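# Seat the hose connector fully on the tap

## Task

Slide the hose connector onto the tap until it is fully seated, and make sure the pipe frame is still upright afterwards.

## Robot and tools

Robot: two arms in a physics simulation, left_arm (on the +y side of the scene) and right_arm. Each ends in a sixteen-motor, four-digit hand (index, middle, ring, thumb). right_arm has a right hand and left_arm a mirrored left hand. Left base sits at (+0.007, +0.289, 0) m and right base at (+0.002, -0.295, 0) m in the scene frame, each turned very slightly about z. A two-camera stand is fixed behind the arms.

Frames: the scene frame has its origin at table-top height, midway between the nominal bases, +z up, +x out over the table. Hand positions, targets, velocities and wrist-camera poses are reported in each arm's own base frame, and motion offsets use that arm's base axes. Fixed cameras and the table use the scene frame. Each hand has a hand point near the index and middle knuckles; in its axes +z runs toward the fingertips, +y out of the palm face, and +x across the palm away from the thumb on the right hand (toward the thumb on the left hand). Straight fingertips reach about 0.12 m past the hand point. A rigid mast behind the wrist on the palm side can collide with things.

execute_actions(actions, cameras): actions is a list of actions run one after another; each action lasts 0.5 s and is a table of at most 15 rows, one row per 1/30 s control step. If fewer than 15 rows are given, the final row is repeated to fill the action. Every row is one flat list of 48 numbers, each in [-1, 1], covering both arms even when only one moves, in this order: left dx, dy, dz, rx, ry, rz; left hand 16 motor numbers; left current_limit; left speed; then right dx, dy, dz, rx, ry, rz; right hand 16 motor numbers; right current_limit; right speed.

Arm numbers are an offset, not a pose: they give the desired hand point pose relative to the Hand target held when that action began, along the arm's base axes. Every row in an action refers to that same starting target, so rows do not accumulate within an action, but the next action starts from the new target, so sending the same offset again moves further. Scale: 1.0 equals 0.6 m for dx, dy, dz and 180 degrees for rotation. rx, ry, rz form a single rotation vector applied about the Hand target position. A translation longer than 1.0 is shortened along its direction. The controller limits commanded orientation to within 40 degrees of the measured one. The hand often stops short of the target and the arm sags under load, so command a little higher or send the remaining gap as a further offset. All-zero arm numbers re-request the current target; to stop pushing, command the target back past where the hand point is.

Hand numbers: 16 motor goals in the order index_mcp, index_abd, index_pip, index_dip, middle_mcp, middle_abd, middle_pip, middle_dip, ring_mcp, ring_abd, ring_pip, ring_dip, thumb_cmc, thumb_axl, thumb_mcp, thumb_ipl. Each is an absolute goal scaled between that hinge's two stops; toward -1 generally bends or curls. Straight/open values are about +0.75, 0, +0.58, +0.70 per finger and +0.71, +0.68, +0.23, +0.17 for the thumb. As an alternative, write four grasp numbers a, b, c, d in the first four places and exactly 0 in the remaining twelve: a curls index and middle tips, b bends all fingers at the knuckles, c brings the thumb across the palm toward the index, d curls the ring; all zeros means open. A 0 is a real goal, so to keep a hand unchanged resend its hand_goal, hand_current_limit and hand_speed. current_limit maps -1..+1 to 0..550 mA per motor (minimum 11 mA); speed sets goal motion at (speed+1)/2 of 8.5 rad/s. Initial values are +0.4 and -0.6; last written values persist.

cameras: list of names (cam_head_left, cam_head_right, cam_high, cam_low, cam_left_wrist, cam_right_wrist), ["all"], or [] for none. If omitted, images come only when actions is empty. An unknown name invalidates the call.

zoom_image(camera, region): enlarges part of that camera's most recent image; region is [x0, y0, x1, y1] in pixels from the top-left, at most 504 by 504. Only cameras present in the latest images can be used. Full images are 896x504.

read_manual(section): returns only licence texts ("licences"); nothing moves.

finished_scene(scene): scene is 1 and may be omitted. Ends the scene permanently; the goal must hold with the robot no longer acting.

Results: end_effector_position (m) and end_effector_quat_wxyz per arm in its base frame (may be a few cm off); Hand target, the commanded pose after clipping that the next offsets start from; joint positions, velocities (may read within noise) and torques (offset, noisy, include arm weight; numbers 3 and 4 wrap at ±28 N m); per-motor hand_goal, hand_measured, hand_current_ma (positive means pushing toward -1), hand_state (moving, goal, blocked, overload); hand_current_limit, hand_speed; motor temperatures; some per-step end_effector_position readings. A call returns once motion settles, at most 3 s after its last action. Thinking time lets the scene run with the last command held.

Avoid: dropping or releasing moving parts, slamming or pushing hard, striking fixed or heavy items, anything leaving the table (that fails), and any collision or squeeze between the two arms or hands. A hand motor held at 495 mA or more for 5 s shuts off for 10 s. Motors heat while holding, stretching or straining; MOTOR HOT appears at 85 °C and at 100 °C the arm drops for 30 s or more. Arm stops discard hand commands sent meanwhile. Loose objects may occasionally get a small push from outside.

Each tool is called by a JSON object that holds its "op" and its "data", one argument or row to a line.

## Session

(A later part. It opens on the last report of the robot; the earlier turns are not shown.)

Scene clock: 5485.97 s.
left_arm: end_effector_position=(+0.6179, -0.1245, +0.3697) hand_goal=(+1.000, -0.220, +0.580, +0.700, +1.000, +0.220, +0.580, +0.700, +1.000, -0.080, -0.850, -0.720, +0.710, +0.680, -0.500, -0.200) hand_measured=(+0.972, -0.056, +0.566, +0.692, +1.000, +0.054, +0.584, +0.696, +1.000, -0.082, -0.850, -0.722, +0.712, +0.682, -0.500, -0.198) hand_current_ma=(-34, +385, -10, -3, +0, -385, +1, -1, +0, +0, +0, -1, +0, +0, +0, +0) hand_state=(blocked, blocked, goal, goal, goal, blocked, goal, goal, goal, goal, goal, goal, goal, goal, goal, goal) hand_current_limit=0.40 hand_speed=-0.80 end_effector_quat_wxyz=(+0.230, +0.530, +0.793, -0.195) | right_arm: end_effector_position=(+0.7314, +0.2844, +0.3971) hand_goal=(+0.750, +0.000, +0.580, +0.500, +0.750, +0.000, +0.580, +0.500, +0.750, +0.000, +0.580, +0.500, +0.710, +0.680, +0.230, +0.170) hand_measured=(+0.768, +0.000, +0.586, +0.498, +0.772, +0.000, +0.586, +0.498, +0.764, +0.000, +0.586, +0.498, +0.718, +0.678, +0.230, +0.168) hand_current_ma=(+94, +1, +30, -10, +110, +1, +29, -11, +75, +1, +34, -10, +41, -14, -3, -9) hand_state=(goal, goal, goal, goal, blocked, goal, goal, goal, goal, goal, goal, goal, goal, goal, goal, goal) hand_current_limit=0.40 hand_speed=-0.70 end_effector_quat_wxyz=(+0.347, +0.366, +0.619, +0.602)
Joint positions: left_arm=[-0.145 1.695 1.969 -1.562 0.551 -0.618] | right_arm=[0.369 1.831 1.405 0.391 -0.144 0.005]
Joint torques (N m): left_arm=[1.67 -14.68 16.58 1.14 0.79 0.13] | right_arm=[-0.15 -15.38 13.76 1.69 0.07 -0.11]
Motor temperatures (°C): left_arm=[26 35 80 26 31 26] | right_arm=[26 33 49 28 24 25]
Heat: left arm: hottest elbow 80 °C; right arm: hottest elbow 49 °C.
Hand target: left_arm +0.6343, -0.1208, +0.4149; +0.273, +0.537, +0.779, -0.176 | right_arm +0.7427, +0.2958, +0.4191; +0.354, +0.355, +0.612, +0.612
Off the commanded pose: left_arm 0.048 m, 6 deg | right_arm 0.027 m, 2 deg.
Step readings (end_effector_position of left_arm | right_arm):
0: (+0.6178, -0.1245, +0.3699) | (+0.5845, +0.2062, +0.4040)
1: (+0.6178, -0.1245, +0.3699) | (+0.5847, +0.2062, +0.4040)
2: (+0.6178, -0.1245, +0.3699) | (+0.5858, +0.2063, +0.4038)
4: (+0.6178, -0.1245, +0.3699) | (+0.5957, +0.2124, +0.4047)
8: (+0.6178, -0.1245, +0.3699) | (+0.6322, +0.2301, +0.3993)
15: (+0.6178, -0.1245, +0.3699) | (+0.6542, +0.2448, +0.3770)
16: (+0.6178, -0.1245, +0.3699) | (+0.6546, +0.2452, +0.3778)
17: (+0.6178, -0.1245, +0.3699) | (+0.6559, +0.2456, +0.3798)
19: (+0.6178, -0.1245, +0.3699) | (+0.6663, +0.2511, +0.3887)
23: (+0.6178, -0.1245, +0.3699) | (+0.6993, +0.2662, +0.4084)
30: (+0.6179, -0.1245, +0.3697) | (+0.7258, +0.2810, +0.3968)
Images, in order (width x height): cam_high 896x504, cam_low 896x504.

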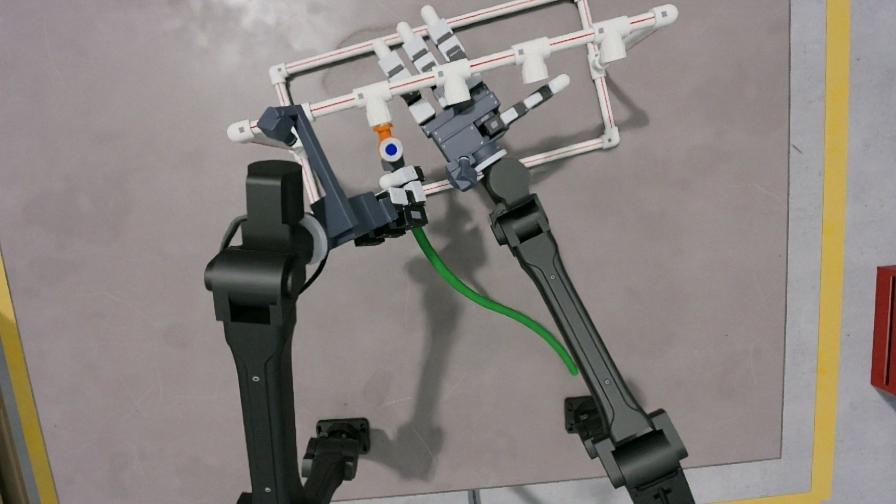

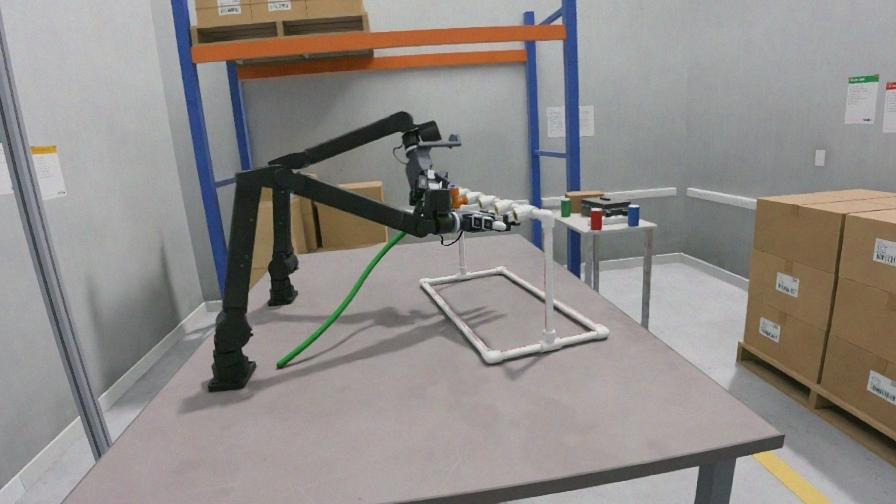

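{"op": "execute_actions", "data": {
  "actions": [
    [[0,0,0,0,0,0,1.0,-0.22,0.58,0.7,1.0,0.22,0.58,0.7,1.0,-0.08,-0.85,-0.72,0.71,0.68,-0.5,-0.2,0.4,-0.8,0,0,0,0,0,0,0.75,0,0.58,-0.65,0.75,0,0.58,-0.65,0.75,0,0.58,-0.65,0.71,0.68,0.23,0.17,0.4,-0.5]],
    [[0,0,0,0,0,0,1.0,-0.22,0.58,0.7,1.0,0.22,0.58,0.7,1.0,-0.08,-0.85,-0.72,0.71,0.68,-0.5,-0.2,0.4,-0.8,-0.02,-0.011,0.02,0,0,0,0.75,0,0.58,-0.65,0.75,0,0.58,-0.65,0.75,0,0.58,-0.65,0.71,0.68,0.23,0.17,0.4,-0.7],[0,0,0,0,0,0,1.0,-0.22,0.58,0.7,1.0,0.22,0.58,0.7,1.0,-0.08,-0.85,-0.72,0.71,0.68,-0.5,-0.2,0.4,-0.8,-0.04,-0.022,0.025,0,0,0,0.75,0,0.58,-0.65,0.75,0,0.58,-0.65,0.75,0,0.58,-0.65,0.71,0.68,0.23,0.17,0.4,-0.7]]
  ],
  "cameras": ["cam_high","cam_low"]
}}

{"op": "zoom_image", "data": {
  "camera": "cam_high",
  "region": [340, 50, 500, 210]
}}

Scene clock: 5513.17 s.
left_arm: end_effector_position=(+0.6178, -0.1246, +0.3698) hand_goal=(+1.000, -0.220, +0.580, +0.700, +1.000, +0.220, +0.580, +0.700, +1.000, -0.080, -0.850, -0.720, +0.710, +0.680, -0.500, -0.200) hand_measured=(+0.972, -0.056, +0.566, +0.692, +1.000, +0.054, +0.584, +0.696, +1.000, -0.082, -0.850, -0.722, +0.712, +0.682, -0.500, -0.198) hand_current_ma=(-33, +385, -10, -3, +0, -385, +2, -1, +0, +0, +0, -1, +0, +0, +0, +0) hand_state=(blocked, blocked, goal, goal, goal, blocked, goal, goal, goal, goal, goal, goal, goal, goal, goal, goal) hand_current_limit=0.40 hand_speed=-0.80 end_effector_quat_wxyz=(+0.230, +0.530, +0.793, -0.195) | right_arm: end_effector_position=(+0.7266, +0.2829, +0.4102) hand_goal=(+0.750, +0.000, +0.580, -0.650, +0.750, +0.000, +0.580, -0.650, +0.750, +0.000, +0.580, -0.650, +0.710, +0.680, +0.230, +0.170) hand_measured=(+0.766, +0.000, +0.586, -0.648, +0.768, +0.000, +0.586, -0.648, +0.764, +0.000, +0.586, -0.648, +0.718, +0.678, +0.230, +0.168) hand_current_ma=(+85, +1, +27, +12, +97, +1, +27, +14, +68, +1, +31, +12, +41, -14, -3, -9) hand_state=(goal, goal, goal, goal, goal, goal, goal, goal, goal, goal, goal, goal, goal, goal, goal, goal) hand_current_limit=0.40 hand_speed=-0.70 end_effector_quat_wxyz=(+0.348, +0.364, +0.618, +0.604)
Joint positions: left_arm=[-0.145 1.695 1.969 -1.563 0.552 -0.618] | right_arm=[0.369 1.808 1.405 0.374 -0.146 0.005]
Joint torques (N m): left_arm=[1.26 -14.45 16.5 1.09 0.77 0.13] | right_arm=[-0.56 -18.84 9.76 1.84 -0.09 -0.11]
Motor temperatures (°C): left_arm=[26 35 81 26 31 26] | right_arm=[26 33 52 27 24 25]
Heat: left arm: hottest elbow 81 °C; right arm: hottest elbow 52 °C.
Hand target: left_arm +0.6342, -0.1208, +0.4150; +0.273, +0.537, +0.779, -0.176 | right_arm +0.7187, +0.2826, +0.4342; +0.354, +0.355, +0.612, +0.612
Off the commanded pose: left_arm 0.048 m, 6 deg | right_arm 0.025 m, 2 deg.
Step readings (end_effector_position of left_arm | right_arm):
0: (+0.6179, -0.1245, +0.3697) | (+0.7314, +0.2844, +0.3971)
1: (+0.6179, -0.1245, +0.3697) | (+0.7314, +0.2844, +0.3971)
2: (+0.6179, -0.1245, +0.3697) | (+0.7314, +0.2844, +0.3971)
4: (+0.6179, -0.1245, +0.3697) | (+0.7314, +0.2844, +0.3971)
8: (+0.6179, -0.1245, +0.3697) | (+0.7314, +0.2844, +0.3968)
15: (+0.6179, -0.1245, +0.3697) | (+0.7315, +0.2845, +0.3966)
16: (+0.6179, -0.1245, +0.3697) | (+0.7315, +0.2845, +0.3966)
17: (+0.6179, -0.1245, +0.3697) | (+0.7316, +0.2845, +0.3963)
19: (+0.6179, -0.1245, +0.3697) | (+0.7318, +0.2846, +0.3955)
23: (+0.6179, -0.1245, +0.3697) | (+0.7313, +0.2846, +0.3967)
30: (+0.6179, -0.1246, +0.3697) | (+0.7265, +0.2828, +0.4106)
Images, in order (width x height): cam_high 896x504, cam_low 896x504.

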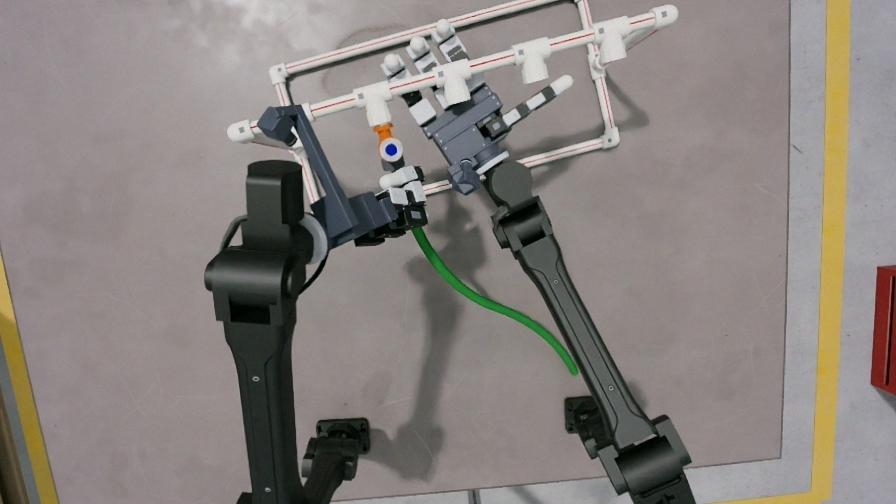

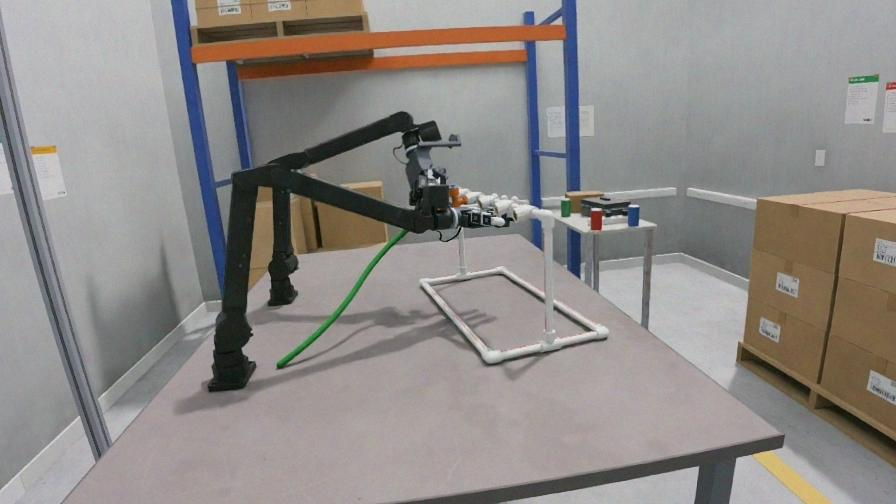

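Scaled by 3.150.

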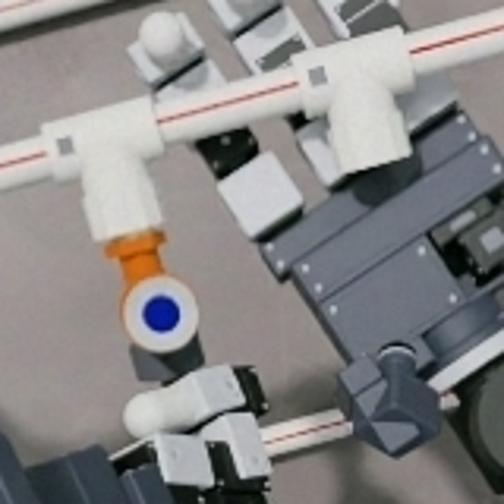

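{"op": "execute_actions", "data": {
  "actions": [
    [[0,0,0,0,0,0,1.0,-0.22,0.58,0.7,1.0,0.22,0.58,0.7,1.0,-0.08,-0.85,-0.72,0.71,0.68,-0.5,-0.2,0.4,-0.8,-0.02,-0.011,0,0,0,0,0.75,0,0.58,-0.65,0.75,0,0.58,-0.65,0.75,0,0.58,-0.75,0.71,0.68,0.23,0.17,0.4,-0.7],[0,0,0,0,0,0,1.0,-0.22,0.58,0.7,1.0,0.22,0.58,0.7,1.0,-0.08,-0.85,-0.72,0.71,0.68,-0.5,-0.2,0.4,-0.8,-0.044,-0.024,0,0,0,0,0.75,0,0.58,-0.65,0.75,0,0.58,-0.65,0.75,0,0.58,-0.75,0.71,0.68,0.23,0.17,0.4,-0.7]]
  ],
  "cameras": ["cam_high"]
}}

{"op": "zoom_image", "data": {
  "camera": "cam_high",
  "region": [340, 50, 500, 210]
}}

Scene clock: 5525.80 s.
left_arm: end_effector_position=(+0.6169, -0.1250, +0.3695) hand_goal=(+1.000, -0.220, +0.580, +0.700, +1.000, +0.220, +0.580, +0.700, +1.000, -0.080, -0.850, -0.720, +0.710, +0.680, -0.500, -0.200) hand_measured=(+0.974, -0.056, +0.566, +0.692, +1.000, +0.054, +0.590, +0.698, +1.000, -0.082, -0.850, -0.722, +0.712, +0.682, -0.500, -0.198) hand_current_ma=(-30, +385, -10, -3, +0, -385, +5, -1, +0, +0, +0, -1, +0, +0, +0, +0) hand_state=(blocked, blocked, goal, goal, goal, blocked, goal, goal, goal, goal, goal, goal, goal, goal, goal, goal) hand_current_limit=0.40 hand_speed=-0.80 end_effector_quat_wxyz=(+0.229, +0.530, +0.793, -0.197) | right_arm: end_effector_position=(+0.7050, +0.2752, +0.4038) hand_goal=(+0.750, +0.000, +0.580, -0.650, +0.750, +0.000, +0.580, -0.650, +0.750, +0.000, +0.580, -0.750, +0.710, +0.680, +0.230, +0.170) hand_measured=(+0.766, +0.000, +0.586, -0.648, +0.768, +0.000, +0.586, -0.648, +0.786, +0.002, +0.616, -0.720, +0.718, +0.678, +0.230, +0.168) hand_current_ma=(+85, +1, +27, +12, +97, +1, +27, +14, +185, +12, +176, +144, +41, -14, -3, -9) hand_state=(goal, goal, goal, goal, goal, goal, goal, goal, blocked, goal, blocked, blocked, goal, goal, goal, goal) hand_current_limit=0.40 hand_speed=-0.70 end_effector_quat_wxyz=(+0.341, +0.369, +0.625, +0.597)
Joint positions: left_arm=[-0.145 1.695 1.969 -1.566 0.555 -0.618] | right_arm=[0.369 1.749 1.321 0.374 -0.15 0.005]
Joint torques (N m): left_arm=[1.55 -14.1 16.51 1.16 0.67 0.12] | right_arm=[-1.03 -18.32 8.73 2.8 -0.2 -0.12]
Motor temperatures (°C): left_arm=[26 35 81 26 31 26] | right_arm=[26 35 51 27 24 25]
Heat: left arm: hottest elbow 81 °C; right arm: hottest elbow 51 °C.
Hand target: left_arm +0.6342, -0.1208, +0.4150; +0.273, +0.537, +0.779, -0.176 | right_arm +0.6924, +0.2682, +0.4339; +0.354, +0.355, +0.612, +0.612
Off the commanded pose: left_arm 0.049 m, 6 deg | right_arm 0.034 m, 3 deg.
Step readings (end_effector_position of left_arm | right_arm):
0: (+0.6178, -0.1246, +0.3698) | (+0.7266, +0.2829, +0.4102)
1: (+0.6178, -0.1246, +0.3698) | (+0.7266, +0.2829, +0.4102)
2: (+0.6178, -0.1246, +0.3698) | (+0.7264, +0.2829, +0.4098)
4: (+0.6178, -0.1246, +0.3698) | (+0.7229, +0.2820, +0.4080)
8: (+0.6176, -0.1247, +0.3697) | (+0.7101, +0.2771, +0.4063)
15: (+0.6169, -0.1250, +0.3695) | (+0.7066, +0.2758, +0.4068)
Images, in order (width x height): cam_high 896x504.

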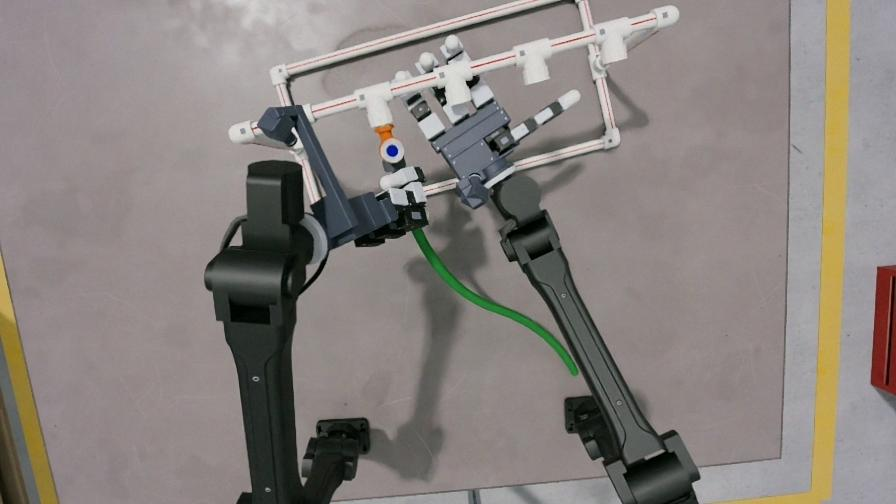

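Scaled by 3.150.

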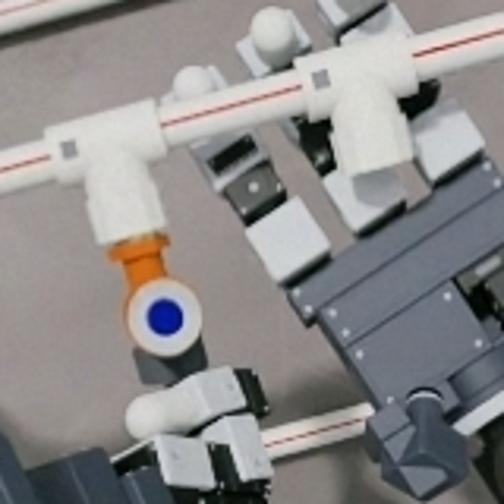

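{"op": "execute_actions", "data": {
  "actions": [
    [[0,0,0,0,0,0,1.0,-0.22,0.58,0.7,1.0,0.22,0.58,0.7,1.0,-0.08,-0.85,-0.72,0.71,0.68,-0.5,-0.2,0.4,-0.8,0,0,0,0,0,0,0.75,0,0.47,-1.0,0.75,0,0.47,-1.0,0.75,0,0.55,-0.89,0.71,0.68,0.23,0.17,0.75,-0.6]],
    [[0.01,0.002,0.004,0,0,0,1.0,-0.3,0.58,0.7,1.0,0.3,0.58,0.7,1.0,-0.08,-0.85,-0.72,0.71,0.68,-0.5,-0.2,0.75,-0.6,0,0,0,0,0,0,0.75,0,0.47,-1.0,0.75,0,0.47,-1.0,0.75,0,0.55,-0.89,0.71,0.68,0.23,0.17,0.75,-0.6],[0.03,0.006,0.011,0,0,0,1.0,-0.3,0.58,0.7,1.0,0.3,0.58,0.7,1.0,-0.08,-0.85,-0.72,0.71,0.68,-0.5,-0.2,0.75,-0.6,0,0,0,0,0,0,0.75,0,0.47,-1.0,0.75,0,0.47,-1.0,0.75,0,0.55,-0.89,0.71,0.68,0.23,0.17,0.75,-0.6]]
  ],
  "cameras": ["cam_high","cam_left_wrist"]
}}

{"op": "zoom_image", "data": {
  "camera": "cam_high",
  "region": [340, 50, 500, 210]
}}

{"op": "zoom_image", "data": {
  "camera": "cam_left_wrist",
  "region": [300, 0, 600, 190]
}}

Scene clock: 5547.63 s.
left_arm: end_effector_position=(+0.6214, -0.1274, +0.3678) hand_goal=(+1.000, -0.300, +0.580, +0.700, +1.000, +0.300, +0.580, +0.700, +1.000, -0.080, -0.850, -0.720, +0.710, +0.680, -0.500, -0.200) hand_measured=(+0.984, -0.056, +0.570, +0.692, +1.000, +0.066, +0.618, +0.704, +1.000, -0.082, -0.850, -0.722, +0.712, +0.682, -0.500, -0.198) hand_current_ma=(-15, +481, -7, -3, +0, -481, +50, +1, +0, +0, +0, -1, +0, +0, +0, +0) hand_state=(goal, blocked, goal, goal, goal, blocked, blocked, goal, goal, goal, goal, goal, goal, goal, goal, goal) hand_current_limit=0.75 hand_speed=-0.60 end_effector_quat_wxyz=(+0.211, +0.529, +0.795, -0.208) | right_arm: end_effector_position=(+0.7063, +0.2715, +0.4029) hand_goal=(+0.750, +0.000, +0.470, -1.000, +0.750, +0.000, +0.470, -1.000, +0.750, +0.000, +0.550, -0.890, +0.710, +0.680, +0.230, +0.170) hand_measured=(+0.766, +0.000, +0.476, -0.998, +0.784, +0.000, +0.496, -0.948, +0.796, +0.006, +0.596, -0.868, +0.718, +0.678, +0.230, +0.168) hand_current_ma=(+85, +1, +32, +11, +183, +2, +124, +255, +239, +24, +225, +111, +41, -14, -3, -9) hand_state=(goal, goal, goal, goal, blocked, goal, blocked, blocked, blocked, goal, blocked, blocked, goal, goal, goal, goal) hand_current_limit=0.75 hand_speed=-0.60 end_effector_quat_wxyz=(+0.344, +0.371, +0.624, +0.595)
Joint positions: left_arm=[-0.145 1.744 2.044 -1.639 0.561 -0.608] | right_arm=[0.365 1.749 1.32 0.374 -0.146 0.005]
Joint torques (N m): left_arm=[2.43 -14.39 17.91 2.28 0.51 0.13] | right_arm=[-0.79 -18.43 8.73 2.81 -0.37 -0.11]
Motor temperatures (°C): left_arm=[26 36 80 26 30 26] | right_arm=[26 38 48 28 24 25]
Heat: left arm: hottest elbow 80 °C; right arm: hottest elbow 48 °C.
Hand target: left_arm +0.6523, -0.1172, +0.4217; +0.273, +0.537, +0.779, -0.176 | right_arm +0.6924, +0.2682, +0.4339; +0.354, +0.355, +0.612, +0.612
Off the commanded pose: left_arm 0.063 m, 8 deg | right_arm 0.034 m, 3 deg.
Step readings (end_effector_position of left_arm | right_arm):
0: (+0.6169, -0.1250, +0.3695) | (+0.7050, +0.2752, +0.4038)
1: (+0.6169, -0.1250, +0.3695) | (+0.7050, +0.2752, +0.4038)
2: (+0.6169, -0.1250, +0.3695) | (+0.7050, +0.2752, +0.4038)
4: (+0.6169, -0.1250, +0.3695) | (+0.7051, +0.2748, +0.4036)
8: (+0.6154, -0.1253, +0.3688) | (+0.7053, +0.2742, +0.4029)
15: (+0.6150, -0.1253, +0.3686) | (+0.7054, +0.2739, +0.4029)
16: (+0.6149, -0.1253, +0.3685) | (+0.7054, +0.2739, +0.4029)
17: (+0.6150, -0.1254, +0.3690) | (+0.7054, +0.2739, +0.4029)
19: (+0.6160, -0.1256, +0.3696) | (+0.7054, +0.2739, +0.4029)
23: (+0.6191, -0.1265, +0.3681) | (+0.7056, +0.2733, +0.4029)
30: (+0.6211, -0.1273, +0.3678) | (+0.7063, +0.2715, +0.4029)
camera_calibration:
cam_left_wrist: T_world_to_cam=[[-0.2967, -0.795986, 0.527613, -0.146566], [-0.752299, 0.535136, 0.384286, 0.3505], [-0.588231, -0.282905, -0.757594, 0.736369], [0, 0, 0, 1]] pos_world=[0.65335, -0.0959075, 0.500506]
Images, in order (width x height): cam_high 896x504, cam_left_wrist 896x504.

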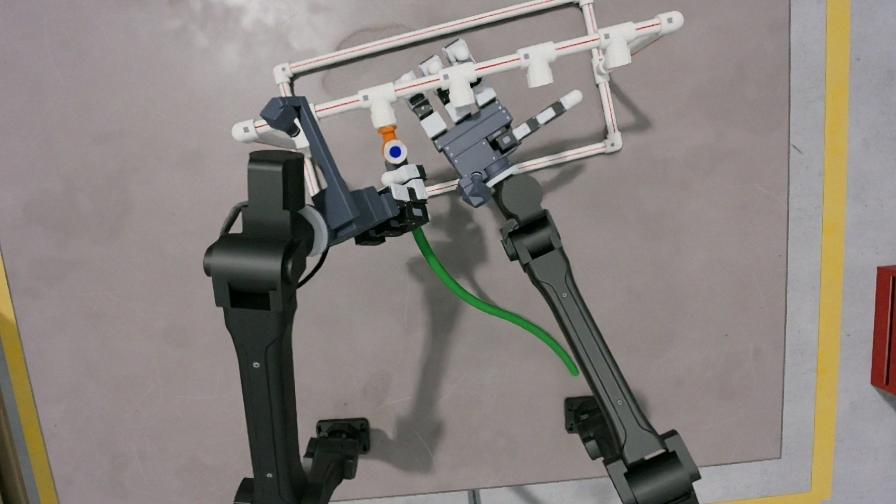

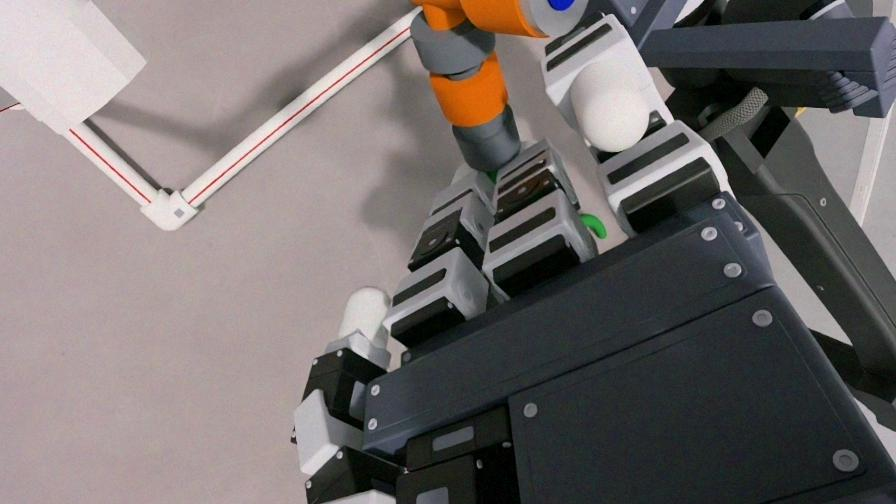

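Scaled by 3.150.

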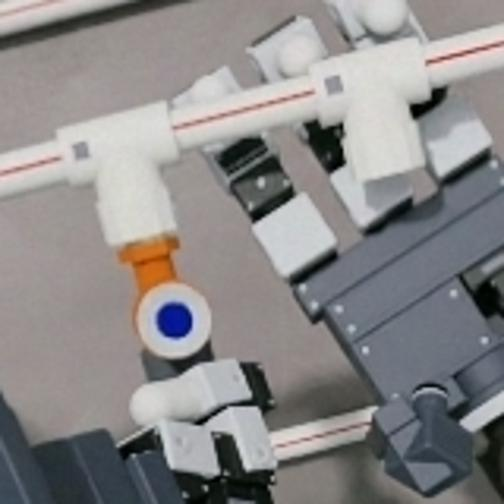

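Scaled by 1.680.

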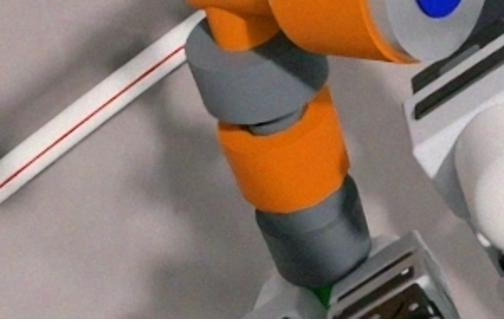

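{"op": "execute_actions", "data": {
  "actions": [
    [[0.01,0.002,0.004,0,0,0,1.0,-0.3,0.58,0.7,1.0,0.3,0.58,0.7,1.0,-0.08,-0.85,-0.72,0.71,0.68,-0.5,-0.2,0.75,-0.6,0,0,0,0,0,0,0.75,0,0.47,-1.0,0.75,0,0.47,-1.0,0.75,0,0.55,-0.89,0.71,0.68,0.23,0.17,0.75,-0.6],[0.03,0.006,0.013,0,0,0,1.0,-0.3,0.58,0.7,1.0,0.3,0.58,0.7,1.0,-0.08,-0.85,-0.72,0.71,0.68,-0.5,-0.2,0.75,-0.6,0,0,0,0,0,0,0.75,0,0.47,-1.0,0.75,0,0.47,-1.0,0.75,0,0.55,-0.89,0.71,0.68,0.23,0.17,0.75,-0.6]]
  ],
  "cameras": ["cam_high","cam_left_wrist"]
}}

{"op": "zoom_image", "data": {
  "camera": "cam_high",
  "region": [340, 50, 500, 210]
}}

{"op": "zoom_image", "data": {
  "camera": "cam_left_wrist",
  "region": [300, 0, 600, 190]
}}

Scene clock: 5561.07 s.
left_arm: end_effector_position=(+0.6510, -0.1203, +0.3703) hand_goal=(+1.000, -0.300, +0.580, +0.700, +1.000, +0.300, +0.580, +0.700, +1.000, -0.080, -0.850, -0.720, +0.710, +0.680, -0.500, -0.200) hand_measured=(+0.980, -0.046, +0.570, +0.692, +1.000, +0.076, +0.618, +0.710, +1.000, -0.082, -0.850, -0.722, +0.712, +0.682, -0.500, -0.198) hand_current_ma=(-20, +481, -7, -3, +0, -481, +50, +6, +0, +0, +0, -1, +0, +0, +0, +0) hand_state=(goal, blocked, goal, goal, goal, blocked, blocked, goal, goal, goal, goal, goal, goal, goal, goal, goal) hand_current_limit=0.75 hand_speed=-0.60 end_effector_quat_wxyz=(+0.215, +0.529, +0.795, -0.203) | right_arm: end_effector_position=(+0.7063, +0.2683, +0.3968) hand_goal=(+0.750, +0.000, +0.470, -1.000, +0.750, +0.000, +0.470, -1.000, +0.750, +0.000, +0.550, -0.890, +0.710, +0.680, +0.230, +0.170) hand_measured=(+0.794, +0.002, +0.490, -0.992, +0.778, +0.002, +0.478, -0.998, +0.770, +0.004, +0.558, -0.888, +0.718, +0.678, +0.230, +0.168) hand_current_ma=(+230, +7, +96, +35, +144, +7, +36, +13, +100, +17, +38, +12, +41, -14, -3, -9) hand_state=(blocked, goal, goal, goal, blocked, goal, goal, goal, goal, goal, goal, goal, goal, goal, goal, goal) hand_current_limit=0.75 hand_speed=-0.60 end_effector_quat_wxyz=(+0.341, +0.373, +0.627, +0.593)
Joint positions: left_arm=[-0.128 1.832 2.173 -1.677 0.559 -0.593] | right_arm=[0.359 1.749 1.309 0.374 -0.153 0.005]
Joint torques (N m): left_arm=[2.02 -16.38 17.5 1.5 0.75 0.15] | right_arm=[-0.38 -18.37 9.36 2.85 -0.09 -0.11]
Motor temperatures (°C): left_arm=[26 36 75 27 30 26] | right_arm=[26 39 48 28 24 25]
Heat: left arm: hottest elbow 75 °C; right arm: hottest elbow 48 °C.
Hand target: left_arm +0.6702, -0.1134, +0.4295; +0.273, +0.537, +0.779, -0.176 | right_arm +0.6924, +0.2682, +0.4341; +0.355, +0.355, +0.612, +0.612
Off the commanded pose: left_arm 0.063 m, 8 deg | right_arm 0.040 m, 4 deg.
Step readings (end_effector_position of left_arm | right_arm):
0: (+0.6213, -0.1274, +0.3677) | (+0.7063, +0.2715, +0.4029)
1: (+0.6213, -0.1274, +0.3677) | (+0.7063, +0.2715, +0.4029)
2: (+0.6215, -0.1274, +0.3681) | (+0.7063, +0.2715, +0.4029)
4: (+0.6228, -0.1277, +0.3688) | (+0.7064, +0.2713, +0.4029)
8: (+0.6304, -0.1291, +0.3684) | (+0.7075, +0.2676, +0.4008)
15: (+0.6476, -0.1225, +0.3697) | (+0.7064, +0.2683, +0.3968)
camera_calibration:
cam_left_wrist: T_world_to_cam=[[-0.298033, -0.799621, 0.521328, -0.130681], [-0.759437, 0.529501, 0.378001, 0.374296], [-0.578301, -0.283258, -0.76507, 0.754002], [0, 0, 0, 1]] pos_world=[0.681347, -0.0891076, 0.503508]
Images, in order (width x height): cam_high 896x504, cam_left_wrist 896x504.

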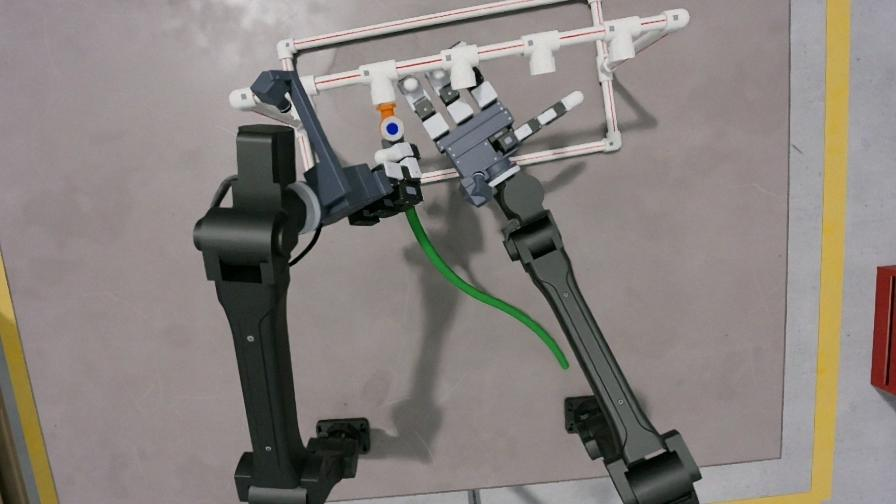

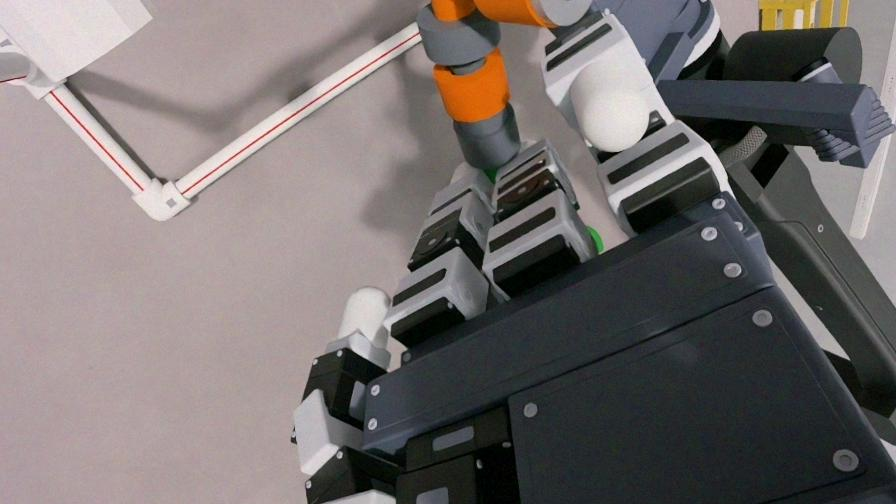

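Scaled by 3.150.

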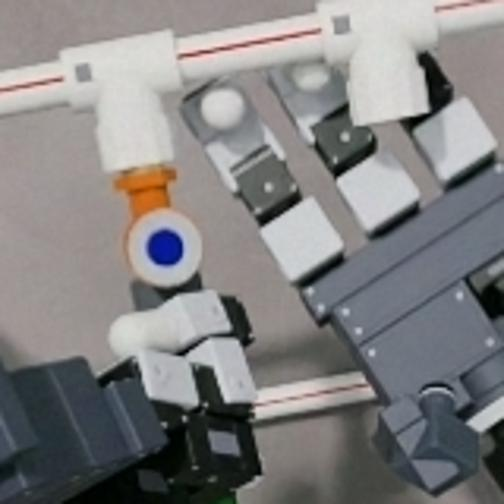

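Scaled by 1.680.

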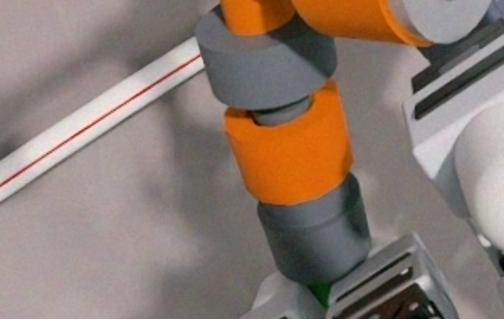

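{"op": "execute_actions", "data": {
  "actions": [
    [[-0.004,-0.005,0.012,0.031,0.0045,0.0114,1.0,-0.3,0.58,0.7,1.0,0.3,0.58,0.7,1.0,-0.08,-0.85,-0.72,0.71,0.68,-0.5,-0.2,0.75,-0.6,0,0,0,0,0,0,0.75,0,0.47,-1.0,0.75,0,0.47,-1.0,0.75,0,0.55,-0.89,0.71,0.68,0.23,0.17,0.75,-0.6],[-0.0075,-0.01,0.025,0.062,0.009,0.0228,1.0,-0.3,0.58,0.7,1.0,0.3,0.58,0.7,1.0,-0.08,-0.85,-0.72,0.71,0.68,-0.5,-0.2,0.75,-0.6,0,0,0,0,0,0,0.75,0,0.47,-1.0,0.75,0,0.47,-1.0,0.75,0,0.55,-0.89,0.71,0.68,0.23,0.17,0.75,-0.6]],
    [[0.008,0.01,-0.025,-0.062,-0.009,-0.0228,1.0,-0.3,0.58,0.7,1.0,0.3,0.58,0.7,1.0,-0.08,-0.85,-0.72,0.71,0.68,-0.5,-0.2,0.75,-0.6,0,0,0,0,0,0,0.75,0,0.47,-1.0,0.75,0,0.47,-1.0,0.75,0,0.55,-0.89,0.71,0.68,0.23,0.17,0.75,-0.6],[0.016,0.02,-0.05,-0.124,-0.018,-0.0456,1.0,-0.3,0.58,0.7,1.0,0.3,0.58,0.7,1.0,-0.08,-0.85,-0.72,0.71,0.68,-0.5,-0.2,0.75,-0.6,0,0,0,0,0,0,0.75,0,0.47,-1.0,0.75,0,0.47,-1.0,0.75,0,0.55,-0.89,0.71,0.68,0.23,0.17,0.75,-0.6]],
    [[-0.0075,-0.01,0.025,0.062,0.009,0.0228,1.0,-0.3,0.58,0.7,1.0,0.3,0.58,0.7,1.0,-0.08,-0.85,-0.72,0.71,0.68,-0.5,-0.2,0.75,-0.6,0,0,0,0,0,0,0.75,0,0.47,-1.0,0.75,0,0.47,-1.0,0.75,0,0.55,-0.89,0.71,0.68,0.23,0.17,0.75,-0.6]]
  ],
  "cameras": ["cam_high","cam_left_wrist"]
}}

{"op": "zoom_image", "data": {
  "camera": "cam_high",
  "region": [340, 50, 500, 210]
}}

{"op": "zoom_image", "data": {
  "camera": "cam_left_wrist",
  "region": [300, 0, 600, 190]
}}

Scene clock: 5785.90 s.
left_arm: end_effector_position=(+0.6714, -0.1072, +0.3821) hand_goal=(+1.000, -0.300, +0.580, +0.700, +1.000, +0.300, +0.580, +0.700, +1.000, -0.080, -0.850, -0.720, +0.710, +0.680, -0.500, -0.200) hand_measured=(+0.952, +0.012, +0.556, +0.688, +1.000, +0.140, +0.584, +0.704, +1.000, -0.082, -0.850, -0.722, +0.710, +0.682, -0.500, -0.198) hand_current_ma=(-82, +481, -23, -8, +0, -406, +1, +1, +0, +0, +0, -1, +0, +0, +0, +0) hand_state=(blocked, blocked, blocked, goal, goal, blocked, goal, goal, goal, goal, goal, goal, goal, goal, goal, goal) hand_current_limit=0.75 hand_speed=-0.60 end_effector_quat_wxyz=(+0.243, +0.536, +0.787, -0.188) | right_arm: end_effector_position=(+0.7050, +0.2666, +0.3913) hand_goal=(+0.750, +0.000, +0.470, -1.000, +0.750, +0.000, +0.470, -1.000, +0.750, +0.000, +0.550, -0.890, +0.710, +0.680, +0.230, +0.170) hand_measured=(+0.806, +0.002, +0.482, -1.000, +0.772, +0.002, +0.476, -0.998, +0.768, +0.004, +0.558, -0.888, +0.718, +0.678, +0.230, +0.168) hand_current_ma=(+293, +11, +59, +0, +117, +7, +29, +13, +92, +13, +36, +12, +42, -14, -3, -9) hand_state=(blocked, goal, goal, goal, blocked, goal, goal, goal, goal, goal, goal, goal, goal, goal, goal, goal) hand_current_limit=0.75 hand_speed=-0.60 end_effector_quat_wxyz=(+0.338, +0.376, +0.629, +0.591)
Joint positions: left_arm=[-0.101 1.854 2.215 -1.65 0.563 -0.558] | right_arm=[0.357 1.746 1.297 0.374 -0.156 0.008]
Joint torques (N m): left_arm=[-0.21 -17.2 16.05 0.4 0.74 -0.26] | right_arm=[-0.21 -18.26 10.03 2.88 0.02 -0.13]
Motor temperatures (°C): left_arm=[26 42 79 26 31 26] | right_arm=[26 43 47 28 24 25]
Heat: left arm: hottest elbow 79 °C; right arm: hottest elbow 47 °C.
Hand target: left_arm +0.6708, -0.1136, +0.4294; +0.273, +0.537, +0.779, -0.176 | right_arm +0.6924, +0.2682, +0.4338; +0.354, +0.355, +0.612, +0.611
Off the commanded pose: left_arm 0.048 m, 4 deg | right_arm 0.044 m, 4 deg.
Step readings (end_effector_position of left_arm | right_arm):
0: (+0.6510, -0.1203, +0.3703) | (+0.7063, +0.2683, +0.3968)
1: (+0.6511, -0.1199, +0.3703) | (+0.7063, +0.2683, +0.3968)
2: (+0.6515, -0.1181, +0.3708) | (+0.7063, +0.2683, +0.3968)
4: (+0.6538, -0.1131, +0.3757) | (+0.7062, +0.2686, +0.3968)
8: (+0.6588, -0.1128, +0.3913) | (+0.7060, +0.2686, +0.3956)
15: (+0.6621, -0.1150, +0.3904) | (+0.7057, +0.2683, +0.3967)
16: (+0.6622, -0.1156, +0.3900) | (+0.7058, +0.2682, +0.3967)
17: (+0.6618, -0.1188, +0.3900) | (+0.7059, +0.2679, +0.3967)
19: (+0.6631, -0.1246, +0.3904) | (+0.7072, +0.2646, +0.3967)
23: (+0.6703, -0.1224, +0.3881) | (+0.7070, +0.2641, +0.3975)
30: (+0.6775, -0.1051, +0.3718) | (+0.7062, +0.2646, +0.3941)
31: (+0.6779, -0.1039, +0.3709) | (+0.7061, +0.2646, +0.3936)
32: (+0.6784, -0.1008, +0.3694) | (+0.7061, +0.2646, +0.3932)
34: (+0.6776, -0.0985, +0.3676) | (+0.7053, +0.2659, +0.3916)
38: (+0.6745, -0.1038, +0.3784) | (+0.7050, +0.2667, +0.3913)
45: (+0.6715, -0.1075, +0.3829) | (+0.7050, +0.2666, +0.3913)
camera_calibration:
cam_left_wrist: T_world_to_cam=[[-0.334755, -0.796574, 0.503397, -0.0884619], [-0.781572, 0.533138, 0.323896, 0.414326], [-0.526388, -0.285015, -0.801051, 0.757332], [0, 0, 0, 1]] pos_world=[0.692863, -0.075508, 0.516994]
Images, in order (width x height): cam_high 896x504, cam_left_wrist 896x504.

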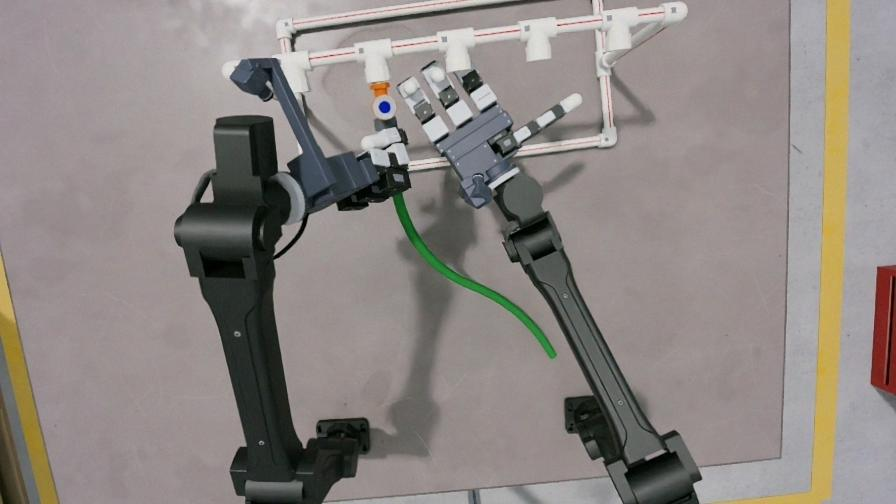

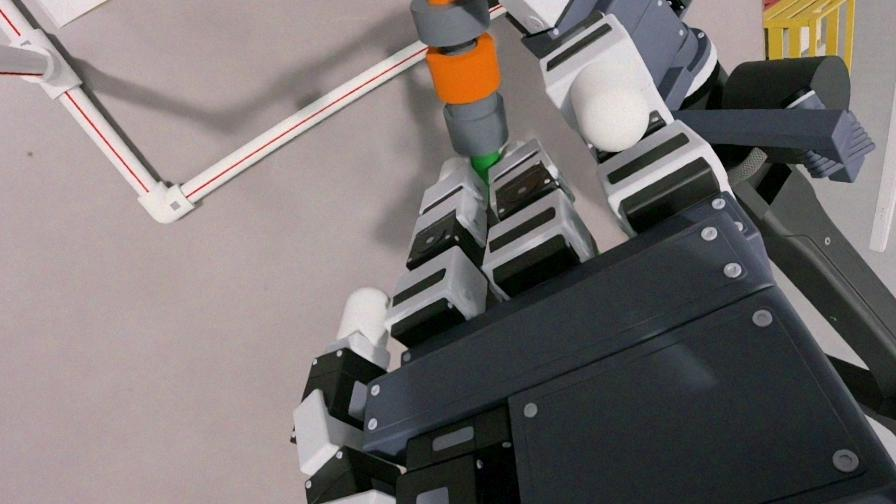

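Scaled by 3.150.

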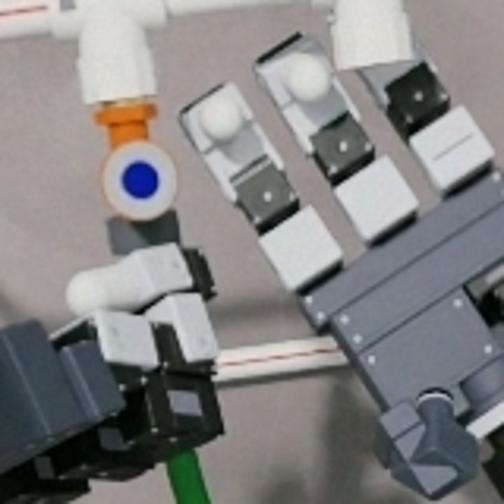

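Scaled by 1.680.

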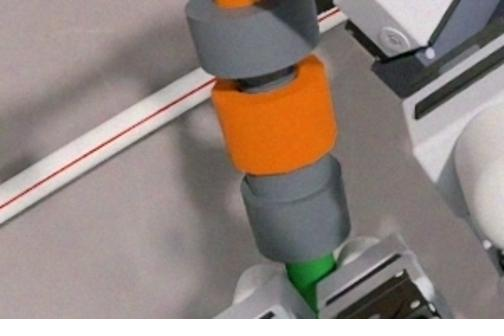

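{"op": "execute_actions", "data": {
  "actions": [],
  "cameras": ["cam_head_left","cam_head_right","cam_low"]
}}

Scene clock: 5794.17 s.
left_arm: end_effector_position=(+0.6714, -0.1072, +0.3821) hand_goal=(+1.000, -0.300, +0.580, +0.700, +1.000, +0.300, +0.580, +0.700, +1.000, -0.080, -0.850, -0.720, +0.710, +0.680, -0.500, -0.200) hand_measured=(+0.952, +0.012, +0.556, +0.688, +1.000, +0.140, +0.584, +0.704, +1.000, -0.082, -0.850, -0.722, +0.710, +0.682, -0.500, -0.198) hand_current_ma=(-82, +481, -23, -8, +0, -406, +1, +1, +0, +0, +0, -1, +0, +0, +0, +0) hand_state=(blocked, blocked, blocked, goal, goal, blocked, goal, goal, goal, goal, goal, goal, goal, goal, goal, goal) hand_current_limit=0.75 hand_speed=-0.60 end_effector_quat_wxyz=(+0.243, +0.536, +0.787, -0.188) | right_arm: end_effector_position=(+0.7050, +0.2666, +0.3913) hand_goal=(+0.750, +0.000, +0.470, -1.000, +0.750, +0.000, +0.470, -1.000, +0.750, +0.000, +0.550, -0.890, +0.710, +0.680, +0.230, +0.170) hand_measured=(+0.806, +0.002, +0.482, -1.000, +0.772, +0.002, +0.476, -0.998, +0.768, +0.004, +0.558, -0.888, +0.718, +0.678, +0.230, +0.168) hand_current_ma=(+293, +11, +59, +0, +117, +7, +29, +13, +92, +13, +36, +12, +42, -14, -3, -9) hand_state=(blocked, goal, goal, goal, blocked, goal, goal, goal, goal, goal, goal, goal, goal, goal, goal, goal) hand_current_limit=0.75 hand_speed=-0.60 end_effector_quat_wxyz=(+0.338, +0.376, +0.629, +0.591)
Joint positions: left_arm=[-0.101 1.854 2.215 -1.65 0.563 -0.558] | right_arm=[0.357 1.746 1.297 0.374 -0.156 0.008]
Joint velocities: within noise
Joint torques (N m): left_arm=[0.09 -17.08 15.92 0.4 0.73 -0.23] | right_arm=[-0.21 -18.2 10.03 2.89 0.03 -0.13]
Motor temperatures (°C): left_arm=[26 40 81 26 31 26] | right_arm=[26 41 48 28 24 25]
Heat: left arm: hottest elbow 81 °C; right arm: hottest elbow 48 °C.
Hand target: left_arm +0.6708, -0.1137, +0.4295; +0.273, +0.537, +0.779, -0.176 | right_arm +0.6924, +0.2682, +0.4338; +0.354, +0.355, +0.612, +0.611
Off the commanded pose: left_arm 0.048 m, 4 deg | right_arm 0.044 m, 4 deg.
Images, in order (width x height): cam_head_left 896x504, cam_head_right 896x504, cam_low 896x504.

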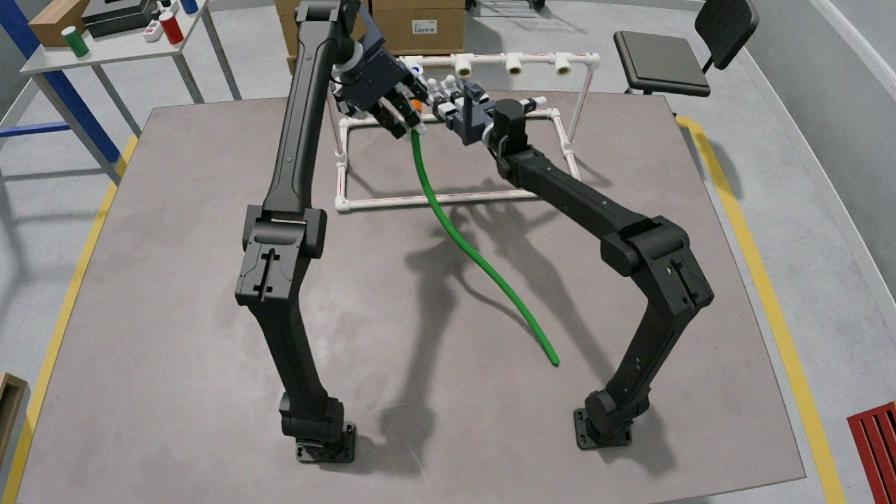

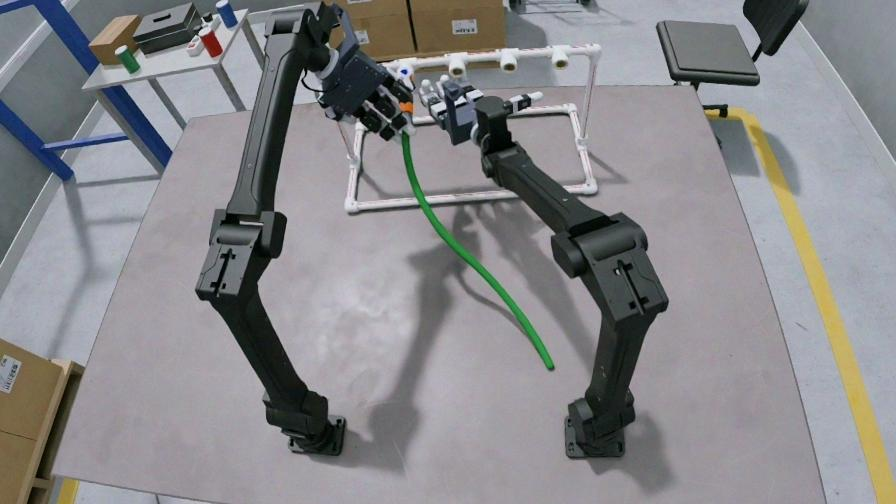

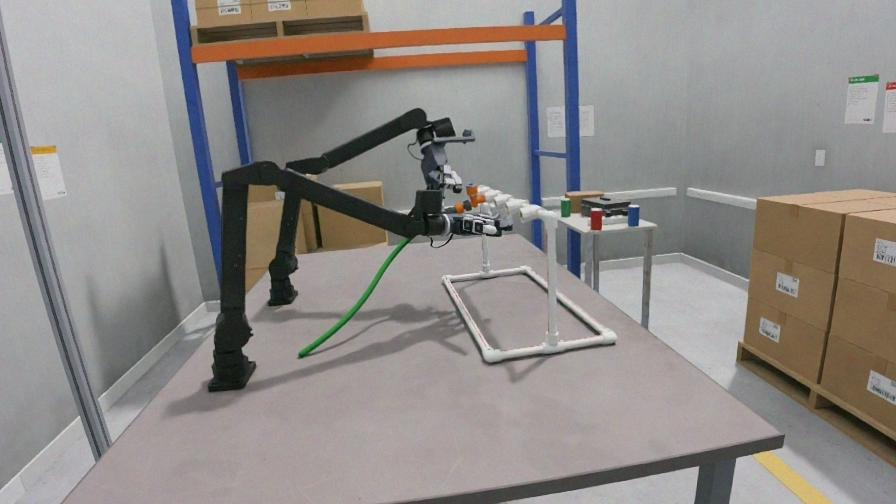

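{"op": "execute_actions", "data": {
  "actions": [
    [[0,0,0,0,0,0,1.0,0.1,0.58,0.7,1.0,0.0,0.58,0.7,1.0,-0.08,-0.85,-0.72,0.71,0.68,-0.5,-0.2,0.4,-0.85,0,0,0,0,0,0,0.75,0,0.58,0.3,0.75,0,0.58,0.3,0.75,0,0.58,0.3,0.71,0.68,0.23,0.17,0.4,-0.7]],
    [[0,0,0,0,0,0,1.0,0.35,0.58,0.7,1.0,-0.15,0.58,0.7,1.0,-0.08,-0.85,-0.72,0.71,0.68,-0.5,-0.2,0.4,-0.75,-0.01,-0.005,-0.02,0,0,0,0.75,0,0.58,0.5,0.75,0,0.58,0.5,0.75,0,0.58,0.5,0.71,0.68,0.23,0.17,0.4,-0.7]]
  ],
  "cameras": ["cam_high","cam_left_wrist"]
}}

{"op": "zoom_image", "data": {
  "camera": "cam_left_wrist",
  "region": [300, 0, 600, 190]
}}

Scene clock: 5857.10 s.
left_arm: end_effector_position=(+0.6699, -0.1072, +0.3915) hand_goal=(+1.000, +0.350, +0.580, +0.700, +1.000, -0.150, +0.580, +0.700, +1.000, -0.080, -0.850, -0.720, +0.710, +0.680, -0.500, -0.200) hand_measured=(+0.990, +0.348, +0.576, +0.696, +0.998, -0.142, +0.582, +0.702, +1.000, -0.082, -0.850, -0.722, +0.710, +0.682, -0.500, -0.198) hand_current_ma=(-7, +0, -1, -1, +0, +3, +0, +1, +0, +0, +0, -1, +0, +0, +0, +0) hand_state=(goal, goal, goal, goal, goal, goal, goal, goal, goal, goal, goal, goal, goal, goal, goal, goal) hand_current_limit=0.40 hand_speed=-0.75 end_effector_quat_wxyz=(+0.246, +0.534, +0.787, -0.187) | right_arm: end_effector_position=(+0.6978, +0.2636, +0.4008) hand_goal=(+0.750, +0.000, +0.580, +0.500, +0.750, +0.000, +0.580, +0.500, +0.750, +0.000, +0.580, +0.500, +0.710, +0.680, +0.230, +0.170) hand_measured=(+0.774, +0.002, +0.584, +0.498, +0.772, +0.002, +0.580, +0.498, +0.768, +0.004, +0.580, +0.498, +0.718, +0.678, +0.230, +0.168) hand_current_ma=(+124, +12, +19, -11, +117, +7, -1, -12, +92, +13, -1, -10, +42, -14, -3, -9) hand_state=(blocked, goal, goal, goal, blocked, goal, goal, goal, goal, goal, goal, goal, goal, goal, goal, goal) hand_current_limit=0.40 hand_speed=-0.70 end_effector_quat_wxyz=(+0.345, +0.369, +0.621, +0.599)
Joint positions: left_arm=[-0.101 1.854 2.239 -1.664 0.566 -0.564] | right_arm=[0.357 1.731 1.281 0.407 -0.154 0.008]
Joint torques (N m): left_arm=[0.09 -16.97 14.87 0.54 0.62 -0.18] | right_arm=[-0.26 -17.08 8.64 2.88 -0.09 -0.13]
Motor temperatures (°C): left_arm=[26 38 82 26 31 27] | right_arm=[26 38 50 28 24 25]
Heat: left arm: hottest elbow 82 °C; right arm: hottest elbow 50 °C.
Hand target: left_arm +0.6708, -0.1136, +0.4295; +0.273, +0.537, +0.779, -0.176 | right_arm +0.6863, +0.2653, +0.4219; +0.354, +0.355, +0.612, +0.612
Off the commanded pose: left_arm 0.039 m, 3 deg | right_arm 0.024 m, 3 deg.
Step readings (end_effector_position of left_arm | right_arm):
0: (+0.6714, -0.1072, +0.3821) | (+0.7050, +0.2666, +0.3913)
1: (+0.6714, -0.1072, +0.3821) | (+0.7050, +0.2666, +0.3913)
2: (+0.6714, -0.1071, +0.3821) | (+0.7050, +0.2665, +0.3913)
4: (+0.6714, -0.1071, +0.3821) | (+0.7049, +0.2665, +0.3916)
8: (+0.6706, -0.1070, +0.3820) | (+0.7044, +0.2658, +0.3936)
15: (+0.6703, -0.1073, +0.3895) | (+0.7044, +0.2657, +0.3938)
16: (+0.6704, -0.1073, +0.3902) | (+0.7043, +0.2657, +0.3941)
17: (+0.6704, -0.1073, +0.3907) | (+0.7040, +0.2656, +0.3951)
19: (+0.6703, -0.1073, +0.3913) | (+0.7030, +0.2653, +0.3969)
23: (+0.6700, -0.1072, +0.3913) | (+0.6999, +0.2643, +0.3985)
30: (+0.6699, -0.1072, +0.3915) | (+0.6980, +0.2637, +0.4014)
camera_calibration:
cam_left_wrist: T_world_to_cam=[[-0.334229, -0.795604, 0.505277, -0.0946689], [-0.785529, 0.531395, 0.317119, 0.415233], [-0.520803, -0.290919, -0.802577, 0.760218], [0, 0, 0, 1]] pos_world=[0.69046, -0.0748096, 0.526289]
Images, in order (width x height): cam_high 896x504, cam_left_wrist 896x504.

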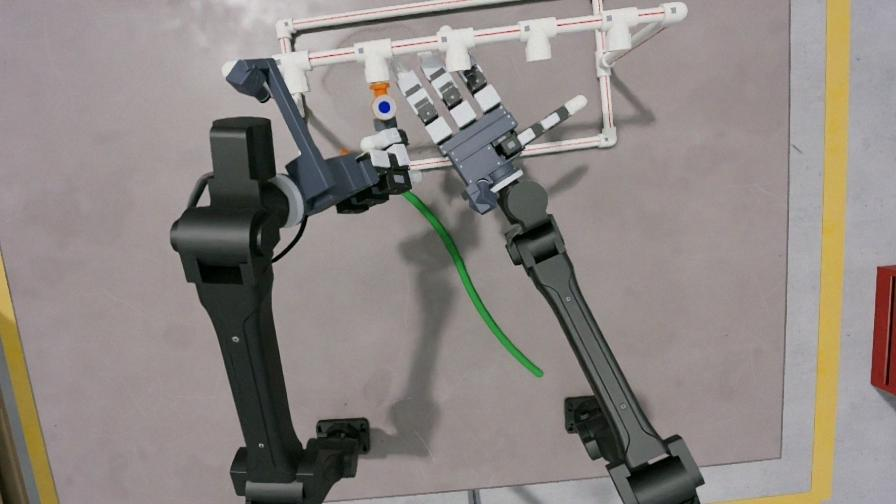

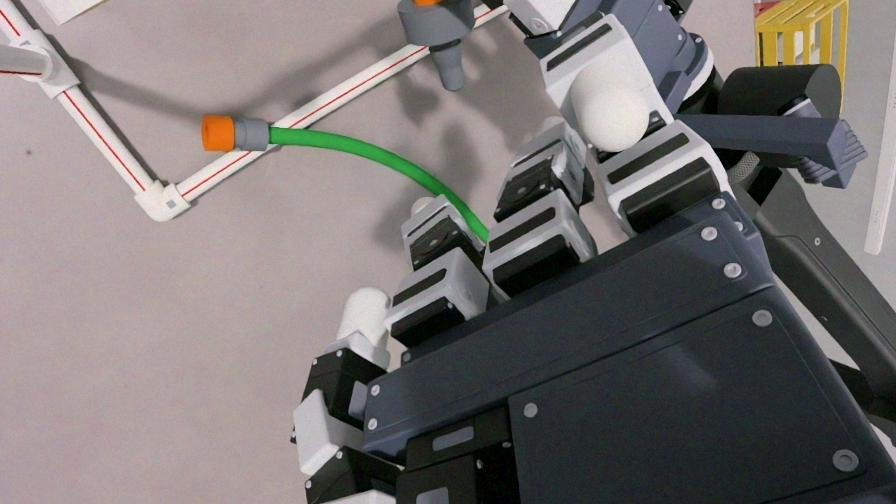

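Scaled by 1.680.

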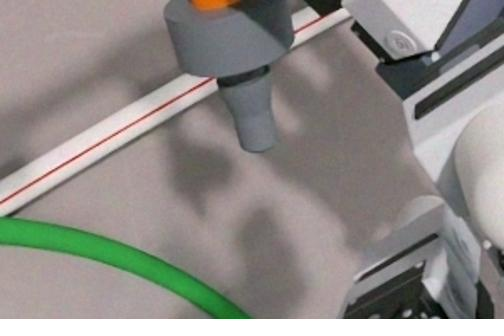

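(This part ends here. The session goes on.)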